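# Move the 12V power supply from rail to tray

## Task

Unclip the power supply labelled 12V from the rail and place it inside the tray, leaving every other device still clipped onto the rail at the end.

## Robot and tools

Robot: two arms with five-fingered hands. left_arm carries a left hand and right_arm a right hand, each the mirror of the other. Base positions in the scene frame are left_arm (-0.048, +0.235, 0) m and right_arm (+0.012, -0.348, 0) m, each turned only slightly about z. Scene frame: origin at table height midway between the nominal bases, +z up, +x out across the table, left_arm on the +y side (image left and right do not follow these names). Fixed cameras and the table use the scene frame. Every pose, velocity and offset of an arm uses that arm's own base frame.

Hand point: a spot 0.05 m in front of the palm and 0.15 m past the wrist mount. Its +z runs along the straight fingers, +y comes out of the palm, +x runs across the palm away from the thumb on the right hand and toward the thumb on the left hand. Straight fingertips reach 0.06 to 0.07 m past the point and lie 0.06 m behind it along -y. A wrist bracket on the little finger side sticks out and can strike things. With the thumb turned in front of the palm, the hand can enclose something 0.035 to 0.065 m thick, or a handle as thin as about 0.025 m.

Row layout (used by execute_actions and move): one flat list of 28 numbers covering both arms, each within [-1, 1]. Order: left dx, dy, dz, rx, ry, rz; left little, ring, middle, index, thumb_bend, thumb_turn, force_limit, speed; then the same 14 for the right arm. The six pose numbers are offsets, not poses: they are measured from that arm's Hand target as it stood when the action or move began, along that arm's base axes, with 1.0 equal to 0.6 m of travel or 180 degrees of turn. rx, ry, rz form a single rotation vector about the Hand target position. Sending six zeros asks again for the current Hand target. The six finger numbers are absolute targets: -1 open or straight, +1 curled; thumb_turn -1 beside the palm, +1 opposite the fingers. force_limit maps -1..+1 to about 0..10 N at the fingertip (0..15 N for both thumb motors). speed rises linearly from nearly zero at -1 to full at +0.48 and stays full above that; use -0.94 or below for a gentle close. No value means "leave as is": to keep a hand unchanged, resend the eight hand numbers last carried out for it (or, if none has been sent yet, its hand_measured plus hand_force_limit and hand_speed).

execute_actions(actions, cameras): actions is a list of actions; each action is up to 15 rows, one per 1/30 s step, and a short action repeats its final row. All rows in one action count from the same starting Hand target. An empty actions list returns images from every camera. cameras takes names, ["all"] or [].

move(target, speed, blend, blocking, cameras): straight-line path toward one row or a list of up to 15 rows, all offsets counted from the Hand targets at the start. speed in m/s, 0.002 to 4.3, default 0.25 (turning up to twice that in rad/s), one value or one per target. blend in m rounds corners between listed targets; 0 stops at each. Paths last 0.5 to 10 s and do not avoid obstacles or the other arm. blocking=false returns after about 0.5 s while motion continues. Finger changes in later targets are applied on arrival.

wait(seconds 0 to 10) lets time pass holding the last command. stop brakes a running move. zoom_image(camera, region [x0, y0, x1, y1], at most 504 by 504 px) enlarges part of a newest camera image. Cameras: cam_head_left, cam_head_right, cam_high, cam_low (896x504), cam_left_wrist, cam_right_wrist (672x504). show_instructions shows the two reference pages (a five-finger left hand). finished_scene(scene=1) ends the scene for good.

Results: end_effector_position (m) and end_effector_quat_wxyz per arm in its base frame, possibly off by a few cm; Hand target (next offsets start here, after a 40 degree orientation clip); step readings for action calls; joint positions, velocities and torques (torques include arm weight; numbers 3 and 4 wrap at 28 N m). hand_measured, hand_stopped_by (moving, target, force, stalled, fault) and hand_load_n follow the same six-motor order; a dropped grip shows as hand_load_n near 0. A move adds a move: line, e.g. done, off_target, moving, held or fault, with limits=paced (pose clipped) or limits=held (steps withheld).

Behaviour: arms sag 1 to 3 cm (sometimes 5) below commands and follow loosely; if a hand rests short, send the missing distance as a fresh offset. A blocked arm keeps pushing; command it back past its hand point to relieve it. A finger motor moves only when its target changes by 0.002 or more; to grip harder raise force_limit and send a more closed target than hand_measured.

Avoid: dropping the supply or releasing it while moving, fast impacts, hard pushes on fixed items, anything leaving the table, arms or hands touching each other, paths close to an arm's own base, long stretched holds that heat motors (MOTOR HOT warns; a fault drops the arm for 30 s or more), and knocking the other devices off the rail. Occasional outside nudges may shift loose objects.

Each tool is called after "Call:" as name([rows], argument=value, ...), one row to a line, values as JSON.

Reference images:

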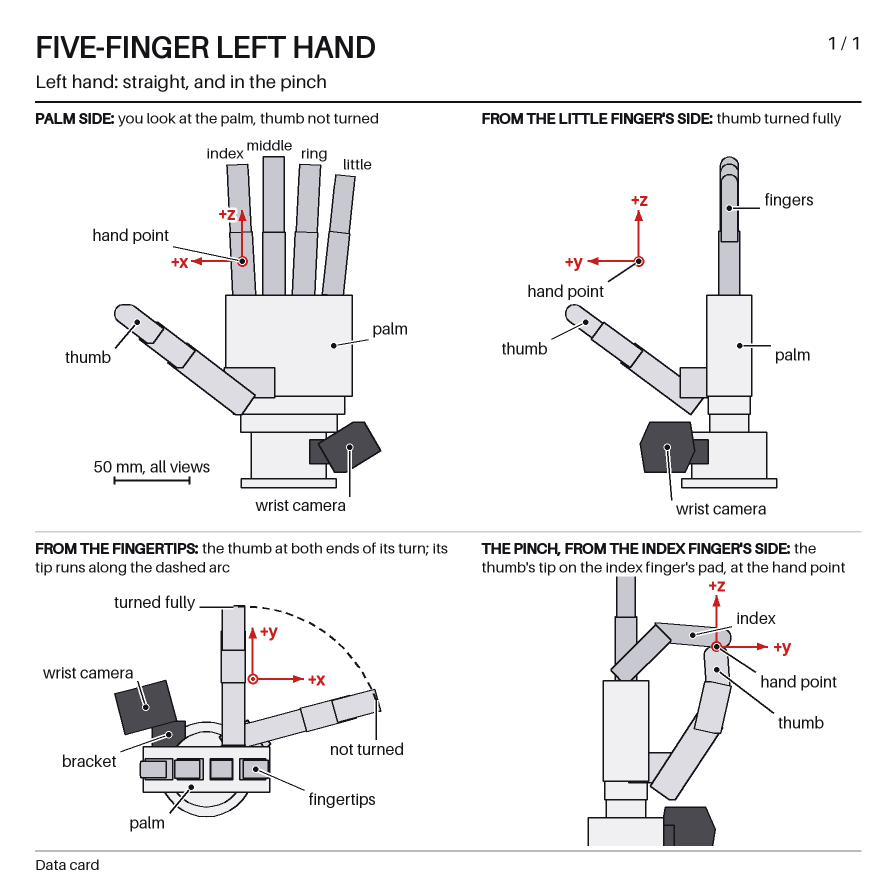

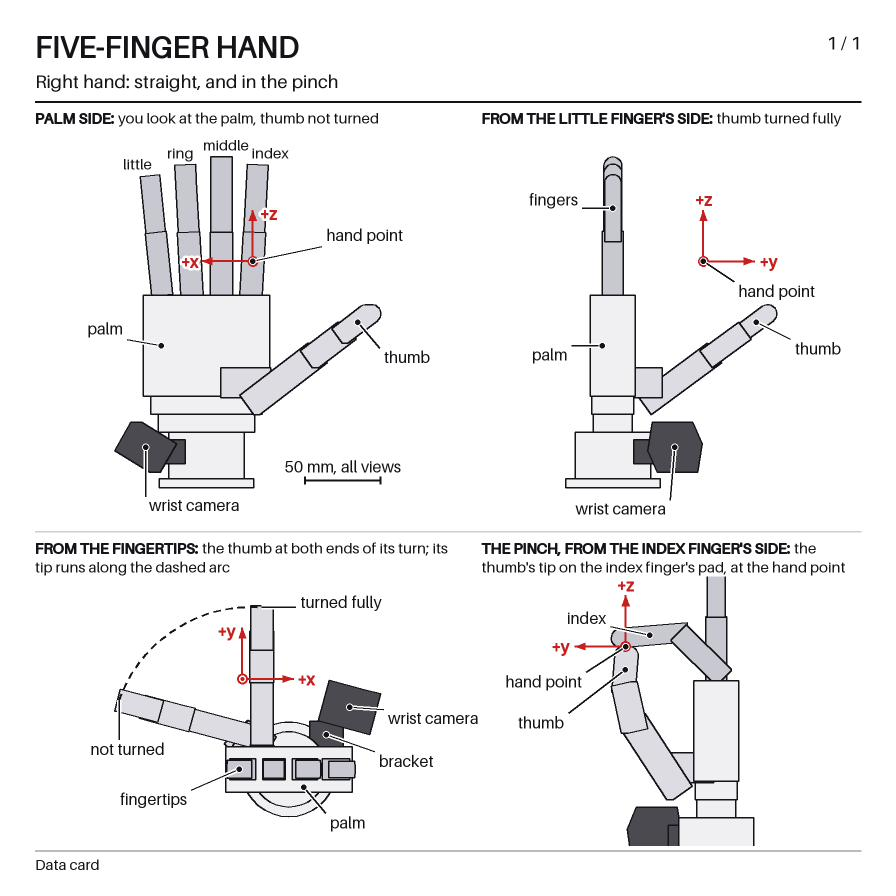

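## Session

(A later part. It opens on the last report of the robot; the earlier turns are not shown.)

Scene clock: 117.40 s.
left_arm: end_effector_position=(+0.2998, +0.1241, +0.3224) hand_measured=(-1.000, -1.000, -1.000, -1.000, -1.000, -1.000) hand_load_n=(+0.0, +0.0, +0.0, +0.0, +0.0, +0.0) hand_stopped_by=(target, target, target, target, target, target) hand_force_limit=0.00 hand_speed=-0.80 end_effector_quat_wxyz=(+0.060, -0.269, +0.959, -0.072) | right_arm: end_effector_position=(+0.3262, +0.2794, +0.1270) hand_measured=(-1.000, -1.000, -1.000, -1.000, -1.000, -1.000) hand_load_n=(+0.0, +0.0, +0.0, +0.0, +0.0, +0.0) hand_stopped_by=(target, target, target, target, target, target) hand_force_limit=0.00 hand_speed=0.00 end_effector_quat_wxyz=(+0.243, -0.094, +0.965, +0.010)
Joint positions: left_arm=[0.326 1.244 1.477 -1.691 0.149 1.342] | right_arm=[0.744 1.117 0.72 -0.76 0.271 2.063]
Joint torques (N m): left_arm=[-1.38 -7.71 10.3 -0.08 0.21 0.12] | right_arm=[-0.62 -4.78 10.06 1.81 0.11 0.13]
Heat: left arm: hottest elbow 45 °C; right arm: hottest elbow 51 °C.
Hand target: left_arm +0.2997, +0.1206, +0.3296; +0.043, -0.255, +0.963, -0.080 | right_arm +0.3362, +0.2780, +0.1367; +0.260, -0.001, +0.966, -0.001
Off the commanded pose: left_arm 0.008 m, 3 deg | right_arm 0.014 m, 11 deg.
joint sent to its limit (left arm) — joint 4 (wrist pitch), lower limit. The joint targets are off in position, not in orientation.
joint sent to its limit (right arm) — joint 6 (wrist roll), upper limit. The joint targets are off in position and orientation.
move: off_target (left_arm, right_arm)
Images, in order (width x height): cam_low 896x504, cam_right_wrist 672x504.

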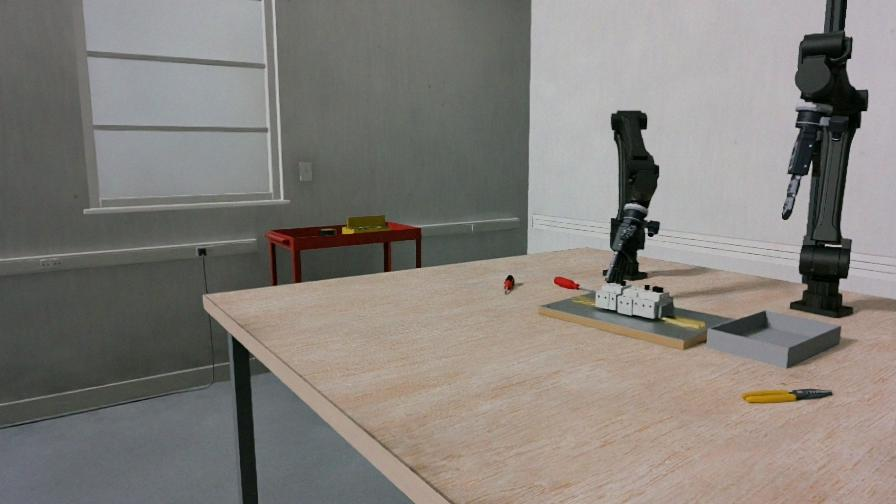

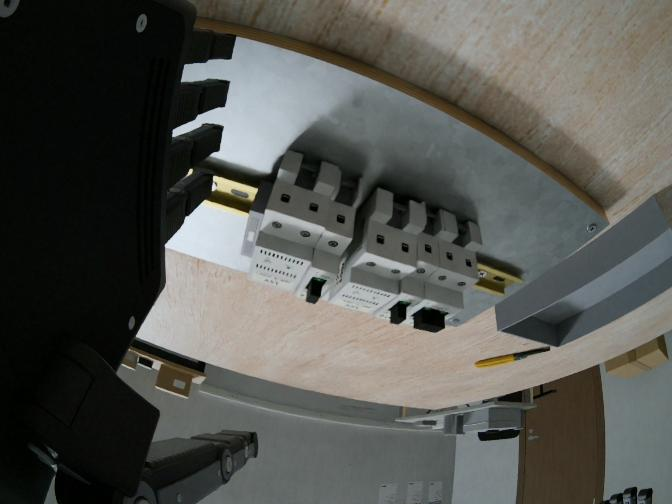

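Call:
zoom_image(camera="cam_right_wrist", region=[240, 130, 500, 340])

Call:
zoom_image(camera="cam_right_wrist", region=[340, 170, 440, 250])

Call:
zoom_image(camera="cam_right_wrist", region=[240, 230, 420, 340])

Scaled by 1.938 from the camera's 672x504 image, which has a finer 960x720 frame.

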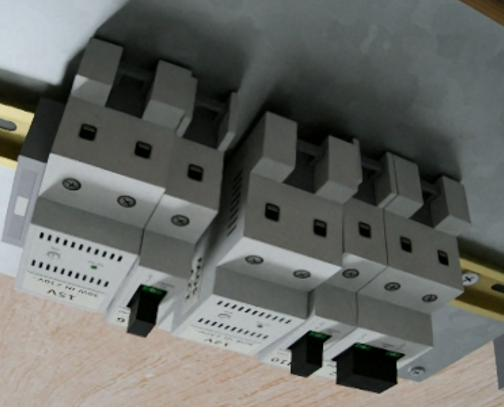

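Scaled by 5.040 from the camera's 672x504 image, which has a finer 960x720 frame.

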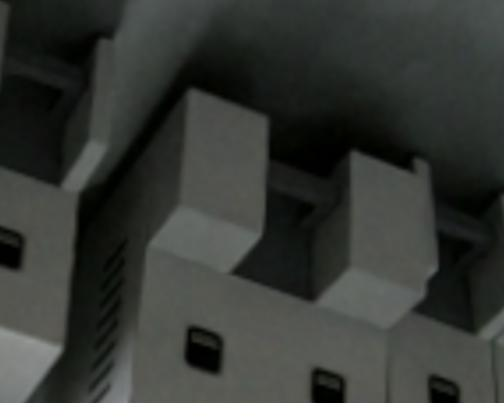

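Scaled by 2.800 from the camera's 672x504 image, which has a finer 960x720 frame.

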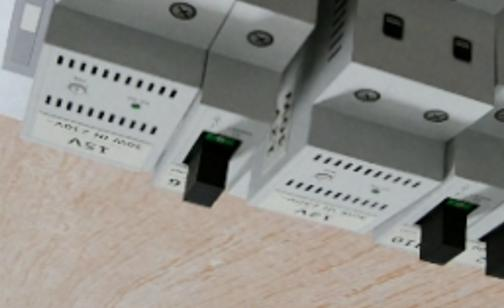

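Call:
zoom_image(camera="cam_right_wrist", region=[275, 140, 365, 220])

Call:
zoom_image(camera="cam_head_left", region=[450, 255, 530, 285])

Scaled by 5.600 from the camera's 672x504 image, which has a finer 960x720 frame.

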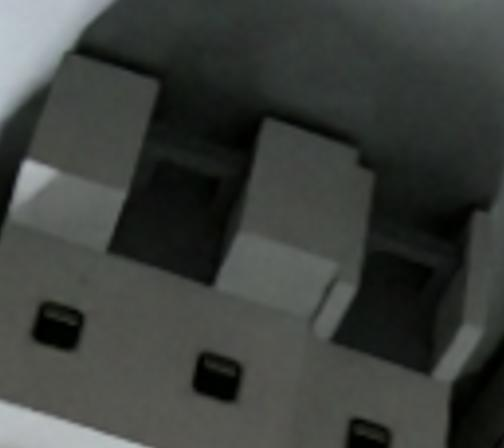

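This scene's latest camera images include none from cam_head_left. They are from: cam_low, cam_right_wrist. cam_head_left's image comes with the result of a call that names it in "cameras".

Call:
move(target=[0,0,0,0,0,0, -1,-1,-1,-1,-1,-1,0,-0.8, -0.1,-0.35,0.25,0,0,0, -1,-1,-1,-1,-1,-1,0,0], cameras=["all"])

Scene clock: 169.00 s.
left_arm: end_effector_position=(+0.2998, +0.1241, +0.3224) hand_measured=(-1.000, -1.000, -1.000, -1.000, -1.000, -1.000) hand_load_n=(+0.0, +0.0, +0.0, +0.0, -0.5, +0.0) hand_stopped_by=(target, target, target, target, target, target) hand_force_limit=0.00 hand_speed=-0.80 end_effector_quat_wxyz=(+0.060, -0.269, +0.959, -0.072) | right_arm: end_effector_position=(+0.2703, +0.0685, +0.2627) hand_measured=(-1.000, -1.000, -1.000, -1.000, -1.000, -1.000) hand_load_n=(+0.0, +0.0, +0.0, +0.0, +0.0, +0.0) hand_stopped_by=(target, target, target, target, target, target) hand_force_limit=0.00 hand_speed=0.00 end_effector_quat_wxyz=(+0.244, +0.002, +0.970, -0.002)
Joint positions: left_arm=[0.326 1.244 1.477 -1.691 0.149 1.342] | right_arm=[0.065 0.588 0.818 -1.309 0.035 1.632]
Joint torques (N m): left_arm=[-1.73 -7.47 10.39 -0.25 0.25 0.1] | right_arm=[-0.56 1.96 15.2 0.64 -0.18 -0.2]
Heat: left arm: hottest elbow 44 °C; right arm: hottest elbow 46 °C.
Hand target: left_arm +0.2997, +0.1206, +0.3296; +0.043, -0.255, +0.963, -0.080 | right_arm +0.2762, +0.0680, +0.2867; +0.260, -0.001, +0.966, -0.001
Off the commanded pose: left_arm 0.008 m, 3 deg | right_arm 0.025 m, 2 deg.
joint sent to its limit (left arm) — joint 4 (wrist pitch), lower limit. The joint targets are off in position, not in orientation.
move: off_target (left_arm, right_arm)

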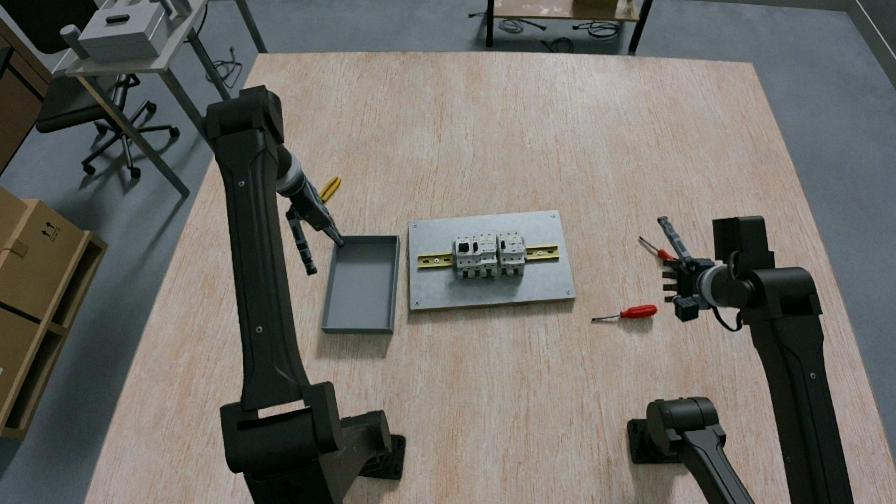

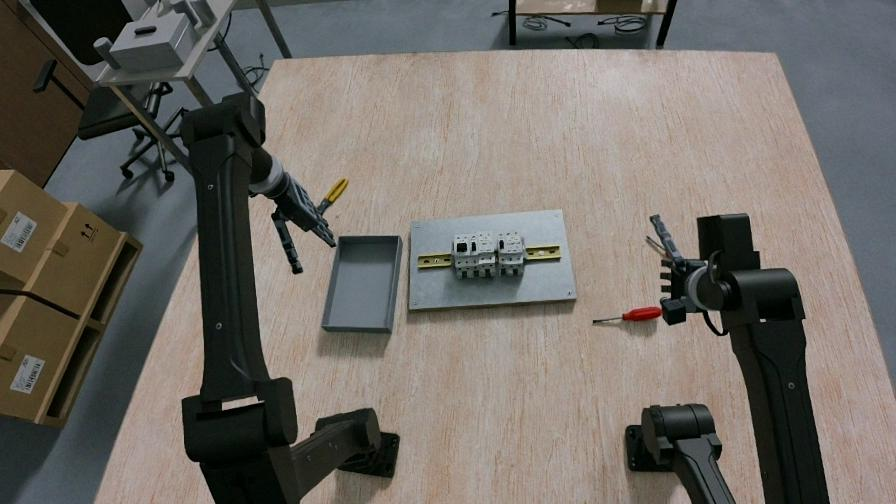

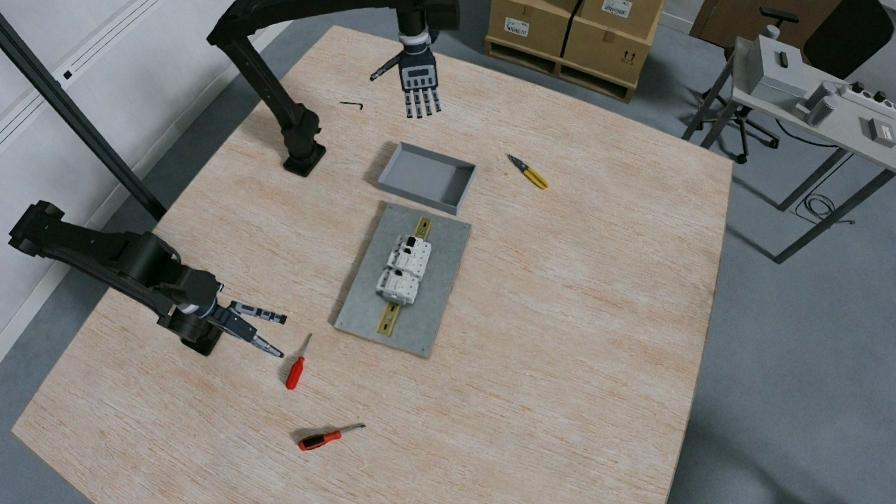

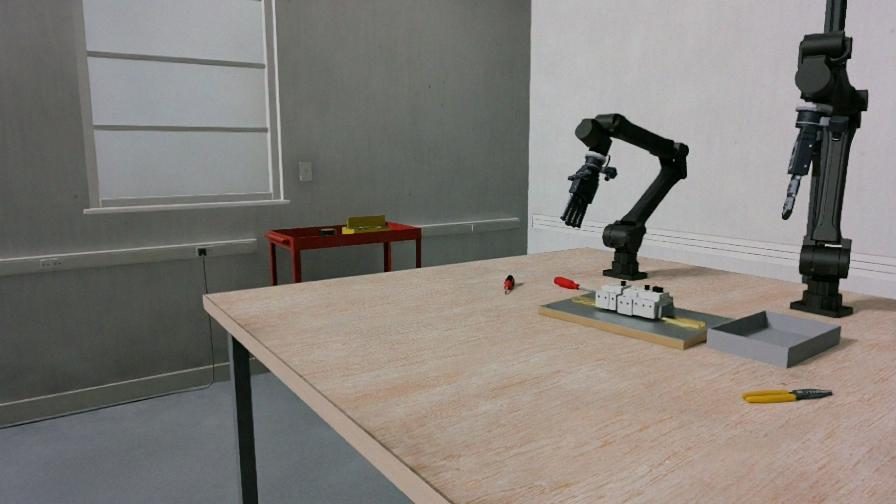

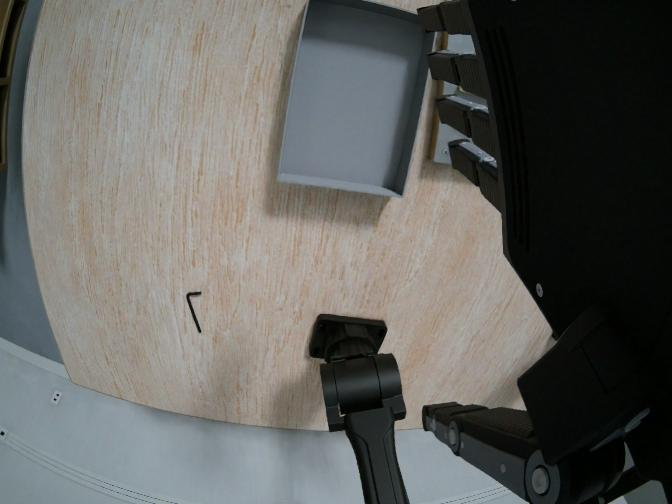

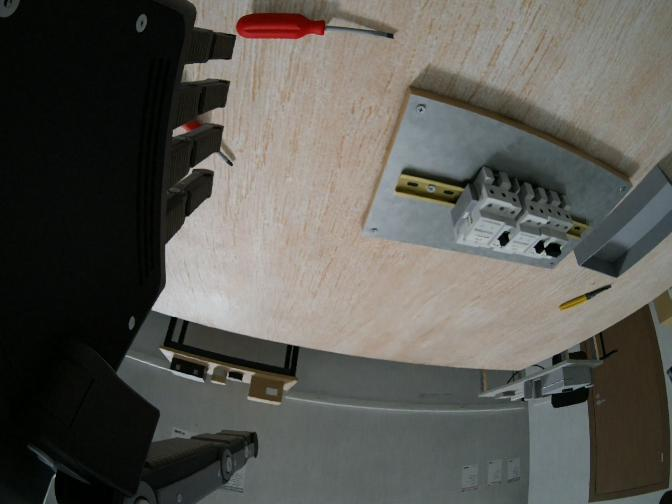

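Call:
zoom_image(camera="cam_right_wrist", region=[230, 0, 410, 60])

Call:
zoom_image(camera="cam_head_left", region=[580, 225, 700, 330])

Call:
zoom_image(camera="cam_high", region=[270, 320, 380, 460])

Scaled by 2.800 from the camera's 672x504 image, which has a finer 960x720 frame.

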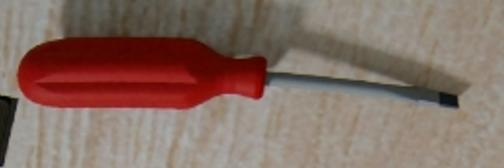

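Scaled by 4.200 from the camera's 896x504 image, which has a finer 1280x720 frame.

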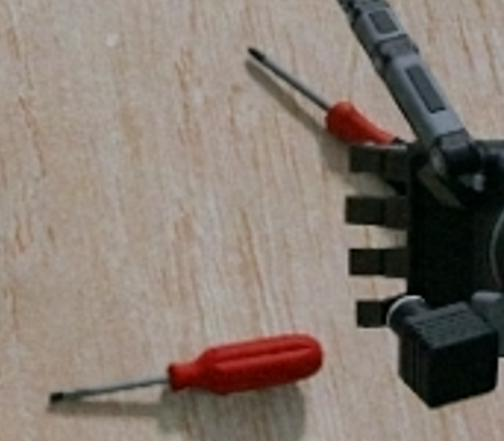

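Scaled by 3.600 from the camera's 896x504 image, which has a finer 1280x720 frame.

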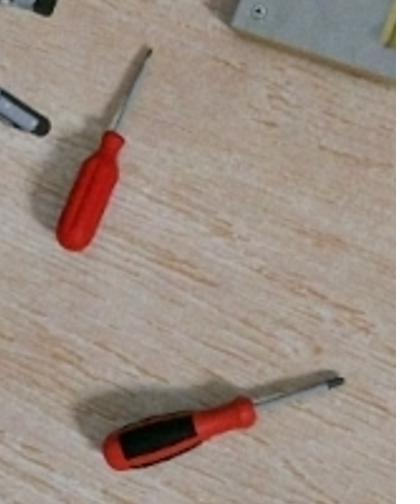

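Call:
move(target=[0,0,0,0,0,0, -1,-1,-1,-1,-1,-1,0,-0.8, 0.002,-0.112,-0.20,-0.320,-0.122,0.4435, -0.4,-0.4,-0.4,-0.4,-0.6,1,0,0], cameras=["all"])

Scene clock: 328.50 s.
left_arm: end_effector_position=(+0.2998, +0.1241, +0.3224) hand_measured=(-1.000, -1.000, -1.000, -1.000, -1.000, -1.000) hand_load_n=(+0.0, +0.0, +0.0, +0.0, +0.0, +0.0) hand_stopped_by=(target, target, target, target, target, target) hand_force_limit=0.00 hand_speed=-0.80 end_effector_quat_wxyz=(+0.060, -0.269, +0.959, -0.072) | right_arm: end_effector_position=(+0.2720, +0.0076, +0.1650) hand_measured=(-0.400, -0.400, -0.400, -0.400, -0.600, +1.000) hand_load_n=(+0.0, +0.0, +0.5, +0.0, +0.0, +0.0) hand_stopped_by=(target, target, target, target, target, target) hand_force_limit=0.00 hand_speed=0.00 end_effector_quat_wxyz=(-0.325, +0.705, -0.577, +0.254)
Joint positions: left_arm=[0.326 1.244 1.477 -1.691 0.149 1.342] | right_arm=[-0.262 0.597 0.572 -0.755 -0.358 -0.31]
Joint torques (N m): left_arm=[-1.73 -7.41 10.04 -0.13 0.21 0.05] | right_arm=[-1.26 1.32 10.88 2.4 -0.46 -0.2]
Heat: left arm: hottest elbow 44 °C; right arm: hottest elbow 63 °C.
Hand target: left_arm +0.2997, +0.1206, +0.3296; +0.043, -0.255, +0.963, -0.080 | right_arm +0.2774, +0.0008, +0.1667; -0.327, +0.704, -0.571, +0.267
Off the commanded pose: left_arm 0.008 m, 3 deg | right_arm 0.009 m, 2 deg.
joint sent to its limit (left arm) — joint 4 (wrist pitch), lower limit. The joint targets are off in position, not in orientation.
move: off_target (left_arm)

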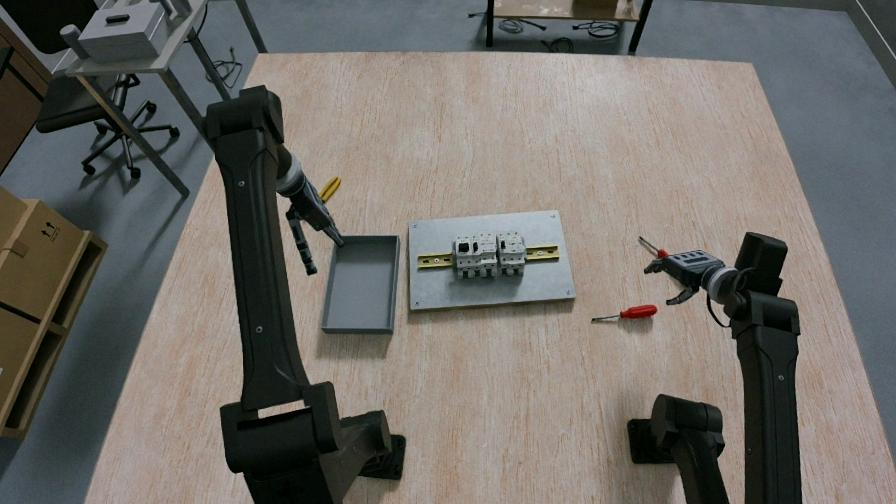

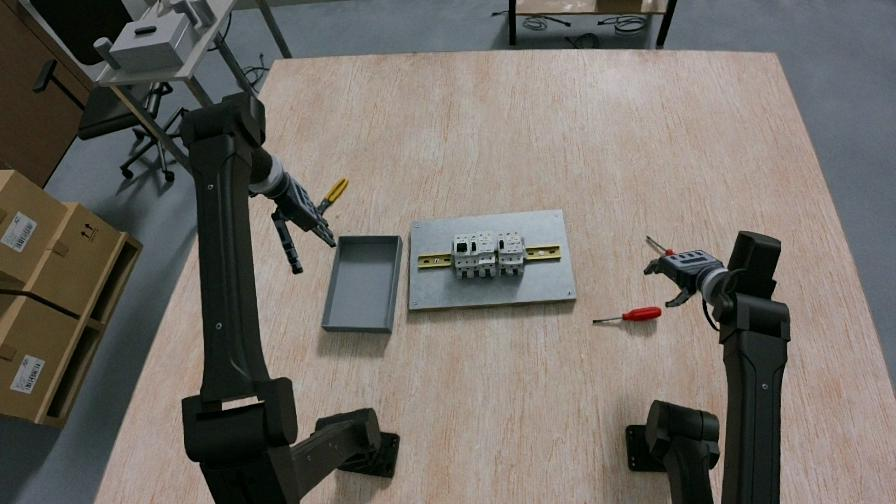

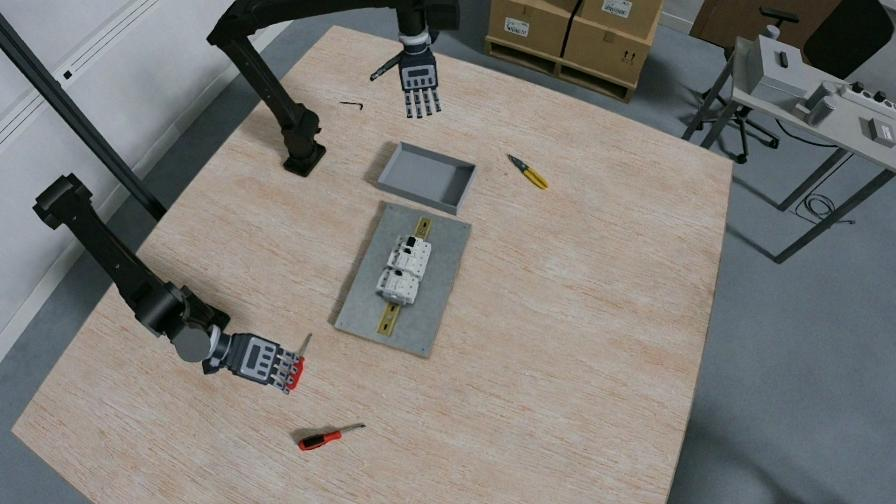

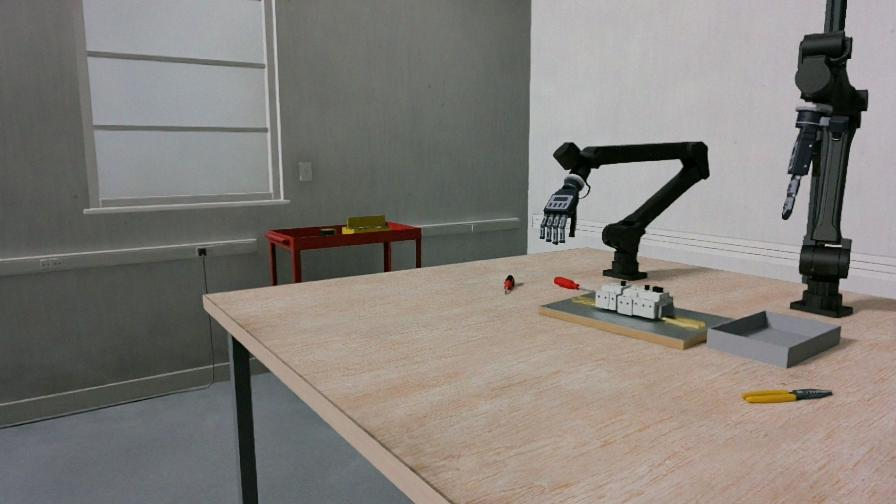

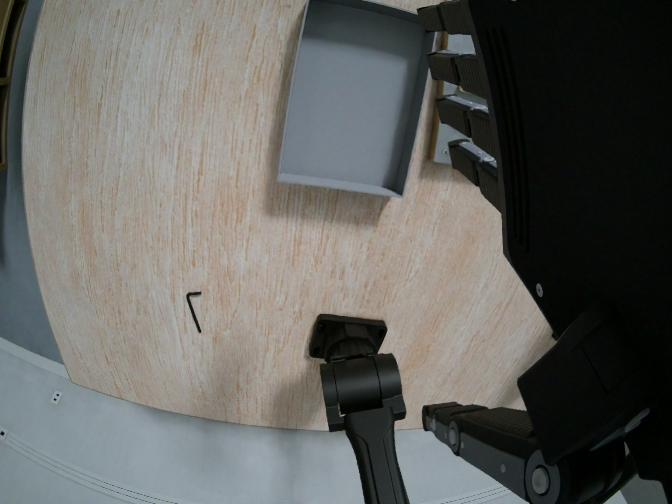

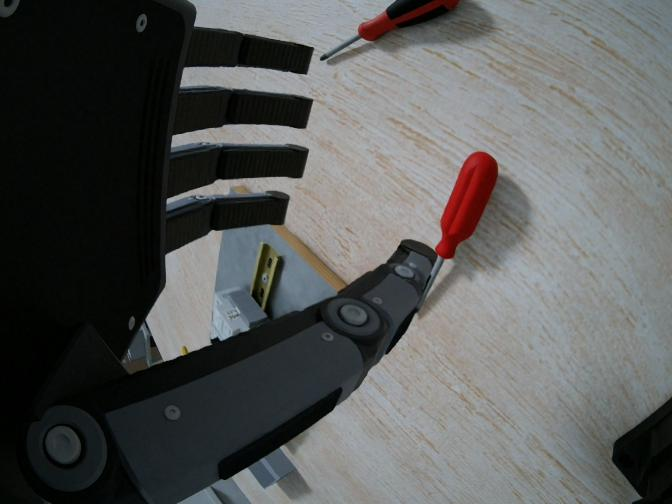

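Call:
move(target=[0,0,0,0,0,0, -1,-1,-1,-1,-1,-1,0,-0.8, -0.003,0.018,-0.183,0,0,0, -0.4,-0.4,-0.4,-0.4,-0.6,1,0,0], cameras=["cam_head_left","cam_high","cam_low","cam_right_wrist"], speed=0.12)

Scene clock: 344.87 s.
left_arm: end_effector_position=(+0.2998, +0.1241, +0.3224) hand_measured=(-1.000, -1.000, -1.000, -1.000, -1.000, -1.000) hand_load_n=(+0.0, +0.0, +0.0, +0.0, +0.0, +0.0) hand_stopped_by=(target, target, target, target, target, target) hand_force_limit=0.00 hand_speed=-0.80 end_effector_quat_wxyz=(+0.060, -0.269, +0.959, -0.072) | right_arm: end_effector_position=(+0.2689, +0.0071, +0.0521) hand_measured=(-0.400, -0.400, -0.400, -0.400, -0.600, +1.000) hand_load_n=(+0.0, +0.0, +0.0, +0.0, +0.0, +0.0) hand_stopped_by=(target, target, target, target, target, target) hand_force_limit=0.00 hand_speed=0.00 end_effector_quat_wxyz=(-0.317, +0.705, -0.578, +0.261)
Joint positions: left_arm=[0.326 1.244 1.477 -1.691 0.149 1.342] | right_arm=[-0.247 0.68 0.294 -0.389 -0.327 -0.306]
Joint torques (N m): left_arm=[-1.85 -7.41 10.33 -0.09 0.27 0.04] | right_arm=[2.37 0.97 10.43 2.39 -0.14 0.12]
Heat: left arm: hottest elbow 44 °C; right arm: hottest elbow 59 °C.
Hand target: left_arm +0.2997, +0.1206, +0.3296; +0.043, -0.255, +0.963, -0.080 | right_arm +0.2756, +0.0116, +0.0569; -0.327, +0.704, -0.571, +0.267
Off the commanded pose: left_arm 0.008 m, 3 deg | right_arm 0.009 m, 2 deg.
joint sent to its limit (left arm) — joint 4 (wrist pitch), lower limit. The joint targets are off in position, not in orientation.
move: off_target (left_arm)
Images, in order (width x height): cam_head_left 896x504, cam_high 896x504, cam_low 896x504, cam_right_wrist 672x504.

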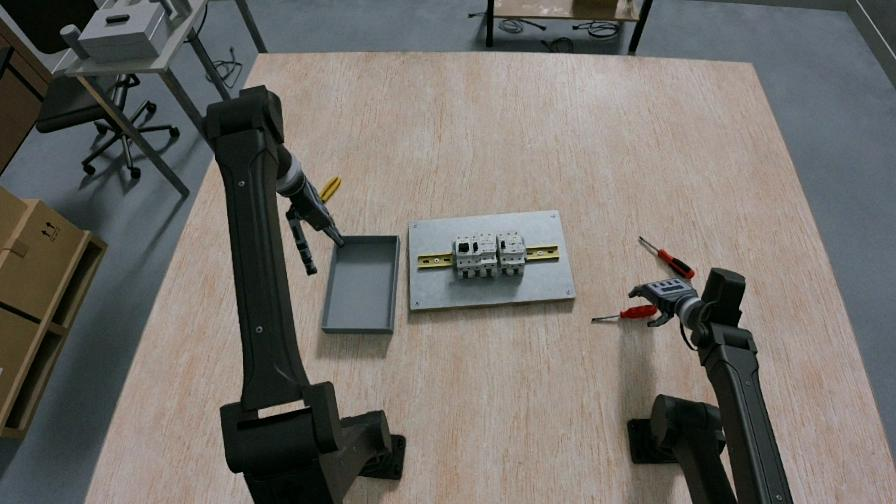

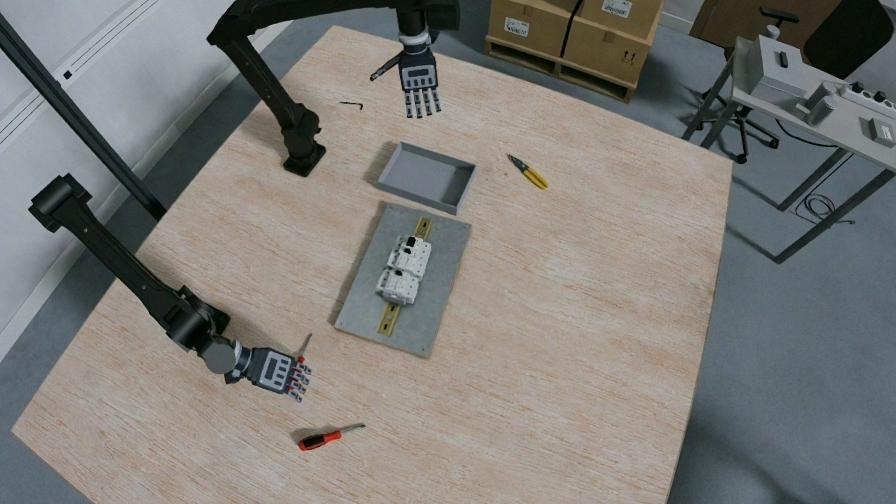

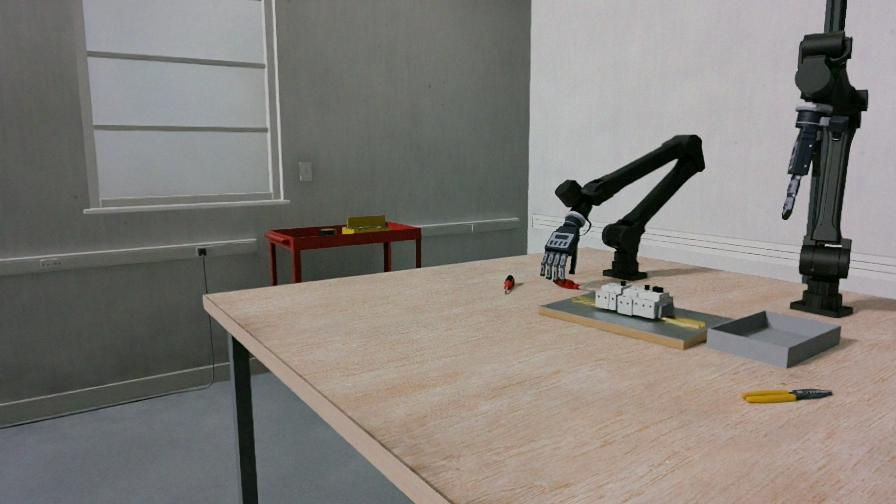

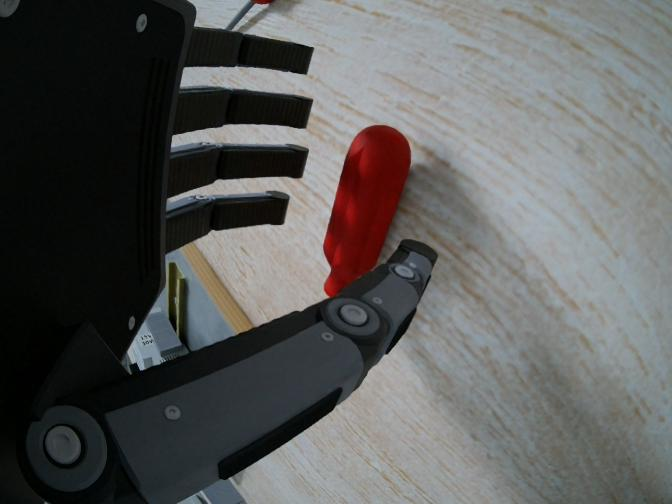

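Call:
move(target=[0,0,0,0,0,0, -1,-1,-1,-1,-1,-1,0,-0.8, 0.009,0.0245,-0.033,0,0,0, -0.4,-0.4,-0.4,-0.4,-0.6,1,0,0], cameras=["cam_high","cam_low","cam_right_wrist"], speed=0.08)

Call:
zoom_image(camera="cam_low", region=[510, 180, 630, 310])

Scene clock: 361.53 s.
left_arm: end_effector_position=(+0.2998, +0.1241, +0.3224) hand_measured=(-1.000, -1.000, -1.000, -1.000, -1.000, -1.000) hand_load_n=(+0.0, +0.0, +0.0, +0.0, +0.0, +0.0) hand_stopped_by=(target, target, target, target, target, target) hand_force_limit=0.00 hand_speed=-0.80 end_effector_quat_wxyz=(+0.060, -0.269, +0.959, -0.072) | right_arm: end_effector_position=(+0.2760, +0.0214, +0.0342) hand_measured=(-0.400, -0.400, -0.400, -0.400, -0.600, +1.000) hand_load_n=(+0.0, +0.0, +0.0, +0.0, +0.0, +0.0) hand_stopped_by=(target, target, target, target, target, target) hand_force_limit=0.00 hand_speed=0.00 end_effector_quat_wxyz=(-0.318, +0.706, -0.576, +0.263)
Joint positions: left_arm=[0.326 1.244 1.477 -1.691 0.149 1.342] | right_arm=[-0.159 0.739 0.256 -0.268 -0.264 -0.246]
Joint torques (N m): left_arm=[-1.32 -8 10.17 -0.17 0.23 0.08] | right_arm=[2.2 1.08 9.89 2.25 -0.07 0.1]
Heat: left arm: hottest elbow 44 °C; right arm: hottest elbow 54 °C.
Hand target: left_arm +0.2997, +0.1206, +0.3296; +0.043, -0.255, +0.963, -0.080 | right_arm +0.2810, +0.0263, +0.0371; -0.327, +0.704, -0.571, +0.267
Off the commanded pose: left_arm 0.008 m, 3 deg | right_arm 0.008 m, 1 deg.
joint sent to its limit (left arm) — joint 4 (wrist pitch), lower limit. The joint targets are off in position, not in orientation.
move: off_target (left_arm)
Images, in order (width x height): cam_high 896x504, cam_low 896x504, cam_right_wrist 672x504.

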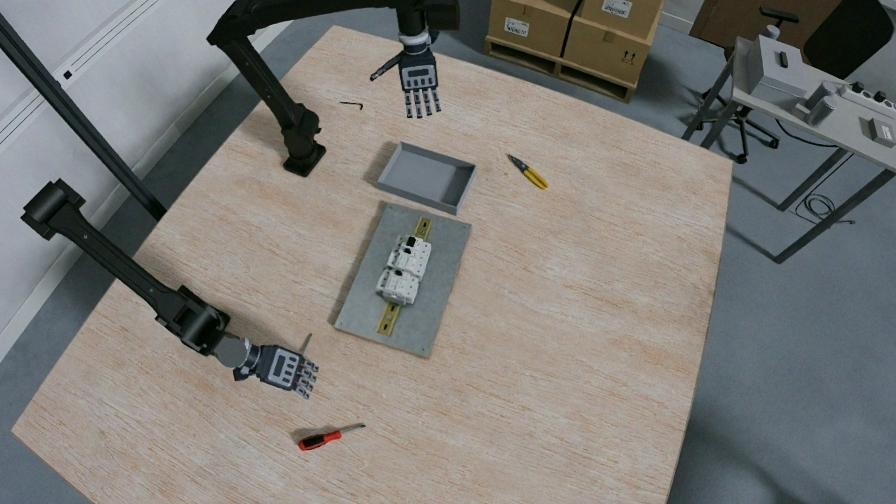

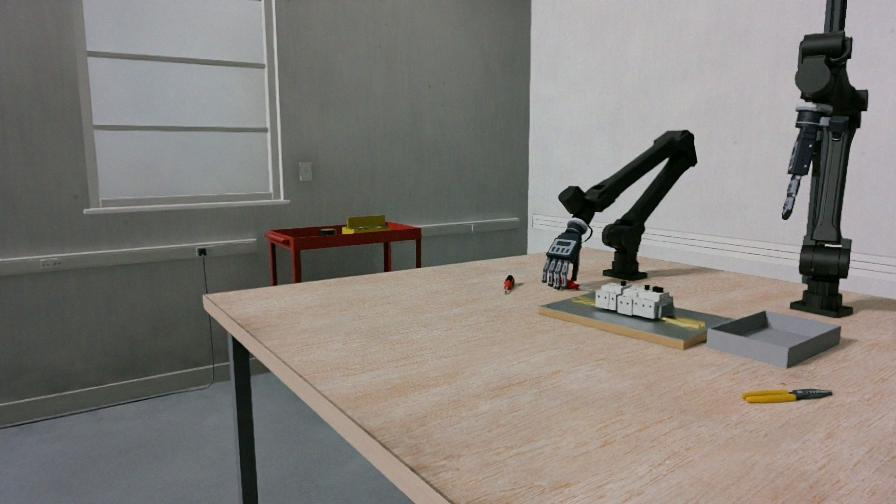

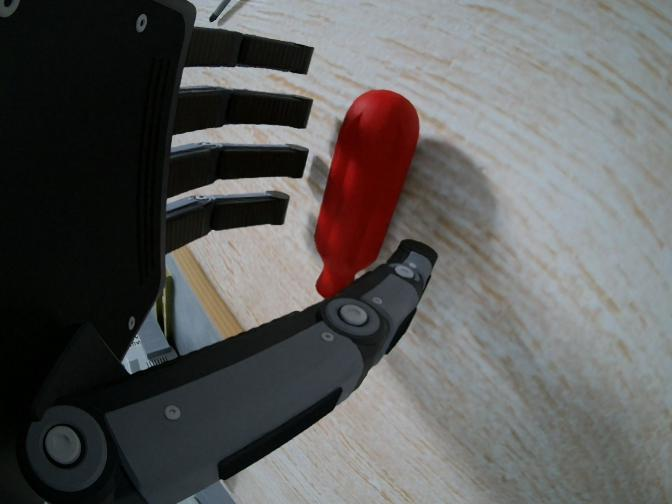

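Scaled by 3.877 from the camera's 896x504 image, which has a finer 1280x720 frame.

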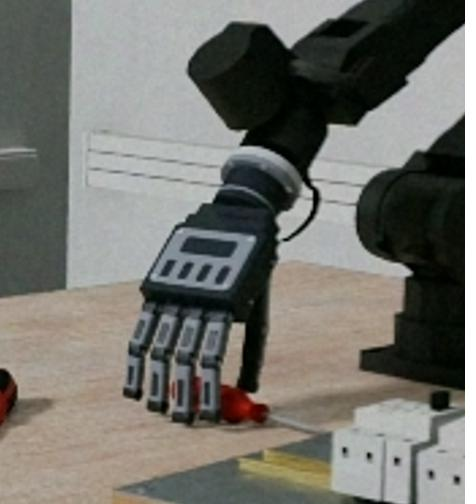

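Call:
move(target=[0,0,0,0,0,0, -1,-1,-1,-1,-1,-1,0,-0.8, 0,0,-0.0165,0,0,0, -0.4,-0.4,-0.4,-0.4,-0.6,1,0,0], cameras=["cam_low","cam_right_wrist"], speed=0.05)

Call:
zoom_image(camera="cam_low", region=[510, 180, 630, 310])

Scene clock: 369.30 s.
left_arm: end_effector_position=(+0.2998, +0.1241, +0.3224) hand_measured=(-1.000, -1.000, -1.000, -1.000, -1.000, -1.000) hand_load_n=(+0.0, +0.0, +0.0, -0.5, +0.0, +0.0) hand_stopped_by=(target, target, target, target, target, target) hand_force_limit=0.00 hand_speed=-0.80 end_effector_quat_wxyz=(+0.060, -0.269, +0.959, -0.072) | right_arm: end_effector_position=(+0.2791, +0.0210, +0.0296) hand_measured=(-0.400, -0.400, -0.400, -0.400, -0.600, +1.000) hand_load_n=(+0.0, -0.5, -3.5, +0.0, +0.0, +0.0) hand_stopped_by=(target, target, target, target, target, target) hand_force_limit=0.00 hand_speed=0.00 end_effector_quat_wxyz=(-0.321, +0.704, -0.574, +0.268)
Joint positions: left_arm=[0.326 1.244 1.477 -1.691 0.149 1.342] | right_arm=[-0.159 0.761 0.243 -0.222 -0.264 -0.244]
Joint torques (N m): left_arm=[-1.79 -8.29 10.13 0.01 0.18 0.08] | right_arm=[1.9 1.38 9.1 2.39 -0.09 0.11]
Heat: left arm: hottest elbow 44 °C; right arm: hottest elbow 53 °C.
Hand target: left_arm +0.2997, +0.1206, +0.3296; +0.043, -0.255, +0.963, -0.080 | right_arm +0.2810, +0.0263, +0.0272; -0.327, +0.704, -0.571, +0.267
Off the commanded pose: left_arm 0.008 m, 3 deg | right_arm 0.006 m, 1 deg.
joint sent to its limit (left arm) — joint 4 (wrist pitch), lower limit. The joint targets are off in position, not in orientation.
move: off_target (left_arm)
Images, in order (width x height): cam_low 896x504, cam_right_wrist 672x504.

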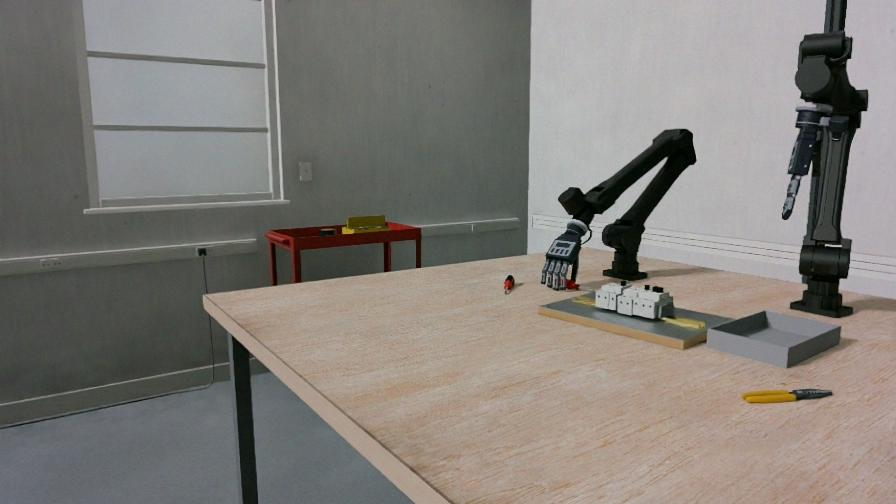

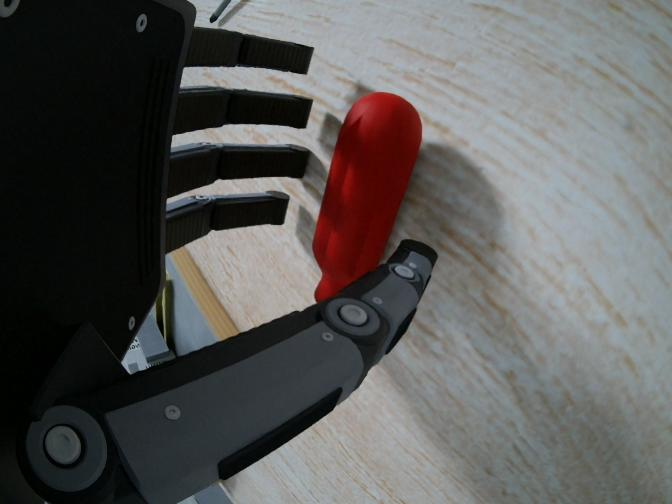

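Scaled by 3.877 from the camera's 896x504 image, which has a finer 1280x720 frame.

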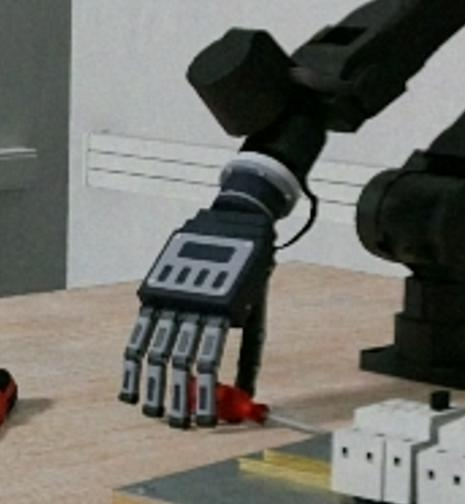

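Call:
move(target=[0,0,0,0,0,0, -1,-1,-1,-1,-1,-1,0,-0.8, 0,0,0.009,0,0,0, -0.4,-0.4,-0.4,-0.4,-0.6,1,0,0], cameras=[], speed=0.05)

Call:
move(target=[0,0,0,0,0,0, -1,-1,-1,-1,-1,-1,0,-0.8, 0,0,0,0,0,0, -0.1,-0.1,-0.1,-0.1,-0.3,1,-0.2,-0.8], cameras=["cam_low","cam_right_wrist"], speed=0.05)

Scene clock: 376.93 s.
left_arm: end_effector_position=(+0.2998, +0.1241, +0.3224) hand_measured=(-1.000, -1.000, -1.000, -1.000, -1.000, -1.000) hand_load_n=(+0.0, +0.0, +0.0, +0.0, +0.0, +0.0) hand_stopped_by=(target, target, target, target, target, target) hand_force_limit=0.00 hand_speed=-0.80 end_effector_quat_wxyz=(+0.060, -0.269, +0.959, -0.072) | right_arm: end_effector_position=(+0.2791, +0.0210, +0.0296) hand_measured=(-0.400, -0.400, -0.400, -0.400, -0.600, +1.000) hand_load_n=(+0.0, +0.0, -4.0, +0.0, +0.0, +0.0) hand_stopped_by=(target, target, target, target, target, target) hand_force_limit=0.00 hand_speed=0.00 end_effector_quat_wxyz=(-0.321, +0.704, -0.574, +0.268)
Joint positions: left_arm=[0.326 1.244 1.477 -1.691 0.149 1.342] | right_arm=[-0.159 0.761 0.243 -0.222 -0.264 -0.244]
Joint torques (N m): left_arm=[-1.44 -7.18 10.1 -0.06 0.23 0.1] | right_arm=[1.85 -0.44 10.02 1.44 -0.08 0.09]
Heat: left arm: hottest elbow 44 °C; right arm: hottest elbow 51 °C.
Hand target: left_arm +0.2997, +0.1206, +0.3296; +0.043, -0.255, +0.963, -0.080 | right_arm +0.2810, +0.0263, +0.0326; -0.327, +0.704, -0.571, +0.267
Off the commanded pose: left_arm 0.008 m, 3 deg | right_arm 0.006 m, 1 deg.
joint sent to its limit (left arm) — joint 4 (wrist pitch), lower limit. The joint targets are off in position, not in orientation.
move: off_target (left_arm)
No camera images: "cameras" was empty.

Scene clock: 378.57 s.
left_arm: end_effector_position=(+0.2998, +0.1241, +0.3224) hand_measured=(-1.000, -1.000, -1.000, -1.000, -1.000, -1.000) hand_load_n=(+0.0, +0.0, +0.0, +0.0, +0.0, +0.0) hand_stopped_by=(target, target, target, target, target, target) hand_force_limit=0.00 hand_speed=-0.80 end_effector_quat_wxyz=(+0.060, -0.269, +0.959, -0.072) | right_arm: end_effector_position=(+0.2793, +0.0208, +0.0300) hand_measured=(-0.100, -0.100, -0.100, -0.100, -0.300, +1.000) hand_load_n=(+0.0, +0.0, +0.0, +0.0, +0.5, +0.0) hand_stopped_by=(target, target, target, target, target, target) hand_force_limit=-0.20 hand_speed=-0.80 end_effector_quat_wxyz=(-0.321, +0.703, -0.575, +0.269)
Joint positions: left_arm=[0.326 1.244 1.477 -1.691 0.149 1.342] | right_arm=[-0.159 0.759 0.243 -0.222 -0.263 -0.243]
Joint torques (N m): left_arm=[-1.32 -7.65 10.13 0.13 0.24 0.02] | right_arm=[1.79 0.44 9.84 1.55 -0.07 0.09]
Heat: left arm: hottest elbow 44 °C; right arm: hottest elbow 51 °C.
Hand target: left_arm +0.2997, +0.1206, +0.3296; +0.043, -0.255, +0.963, -0.080 | right_arm +0.2810, +0.0263, +0.0326; -0.327, +0.704, -0.571, +0.267
Off the commanded pose: left_arm 0.008 m, 3 deg | right_arm 0.006 m, 1 deg.
joint sent to its limit (left arm) — joint 4 (wrist pitch), lower limit. The joint targets are off in position, not in orientation.
move: off_target (left_arm)
Images, in order (width x height): cam_low 896x504, cam_right_wrist 672x504.

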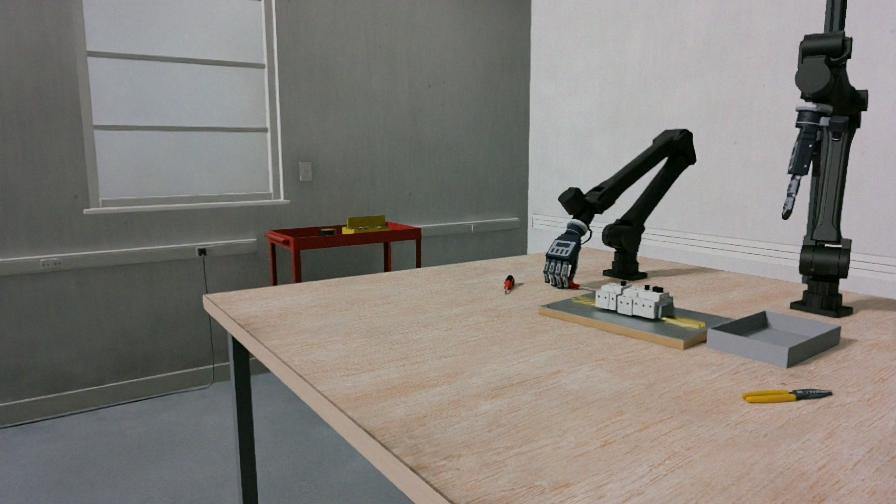

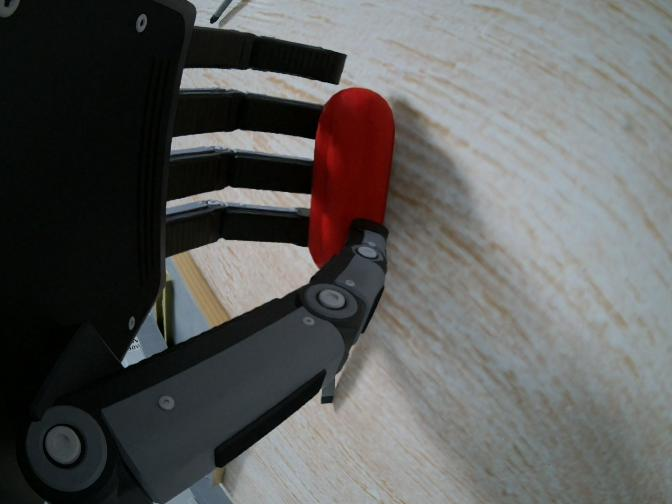

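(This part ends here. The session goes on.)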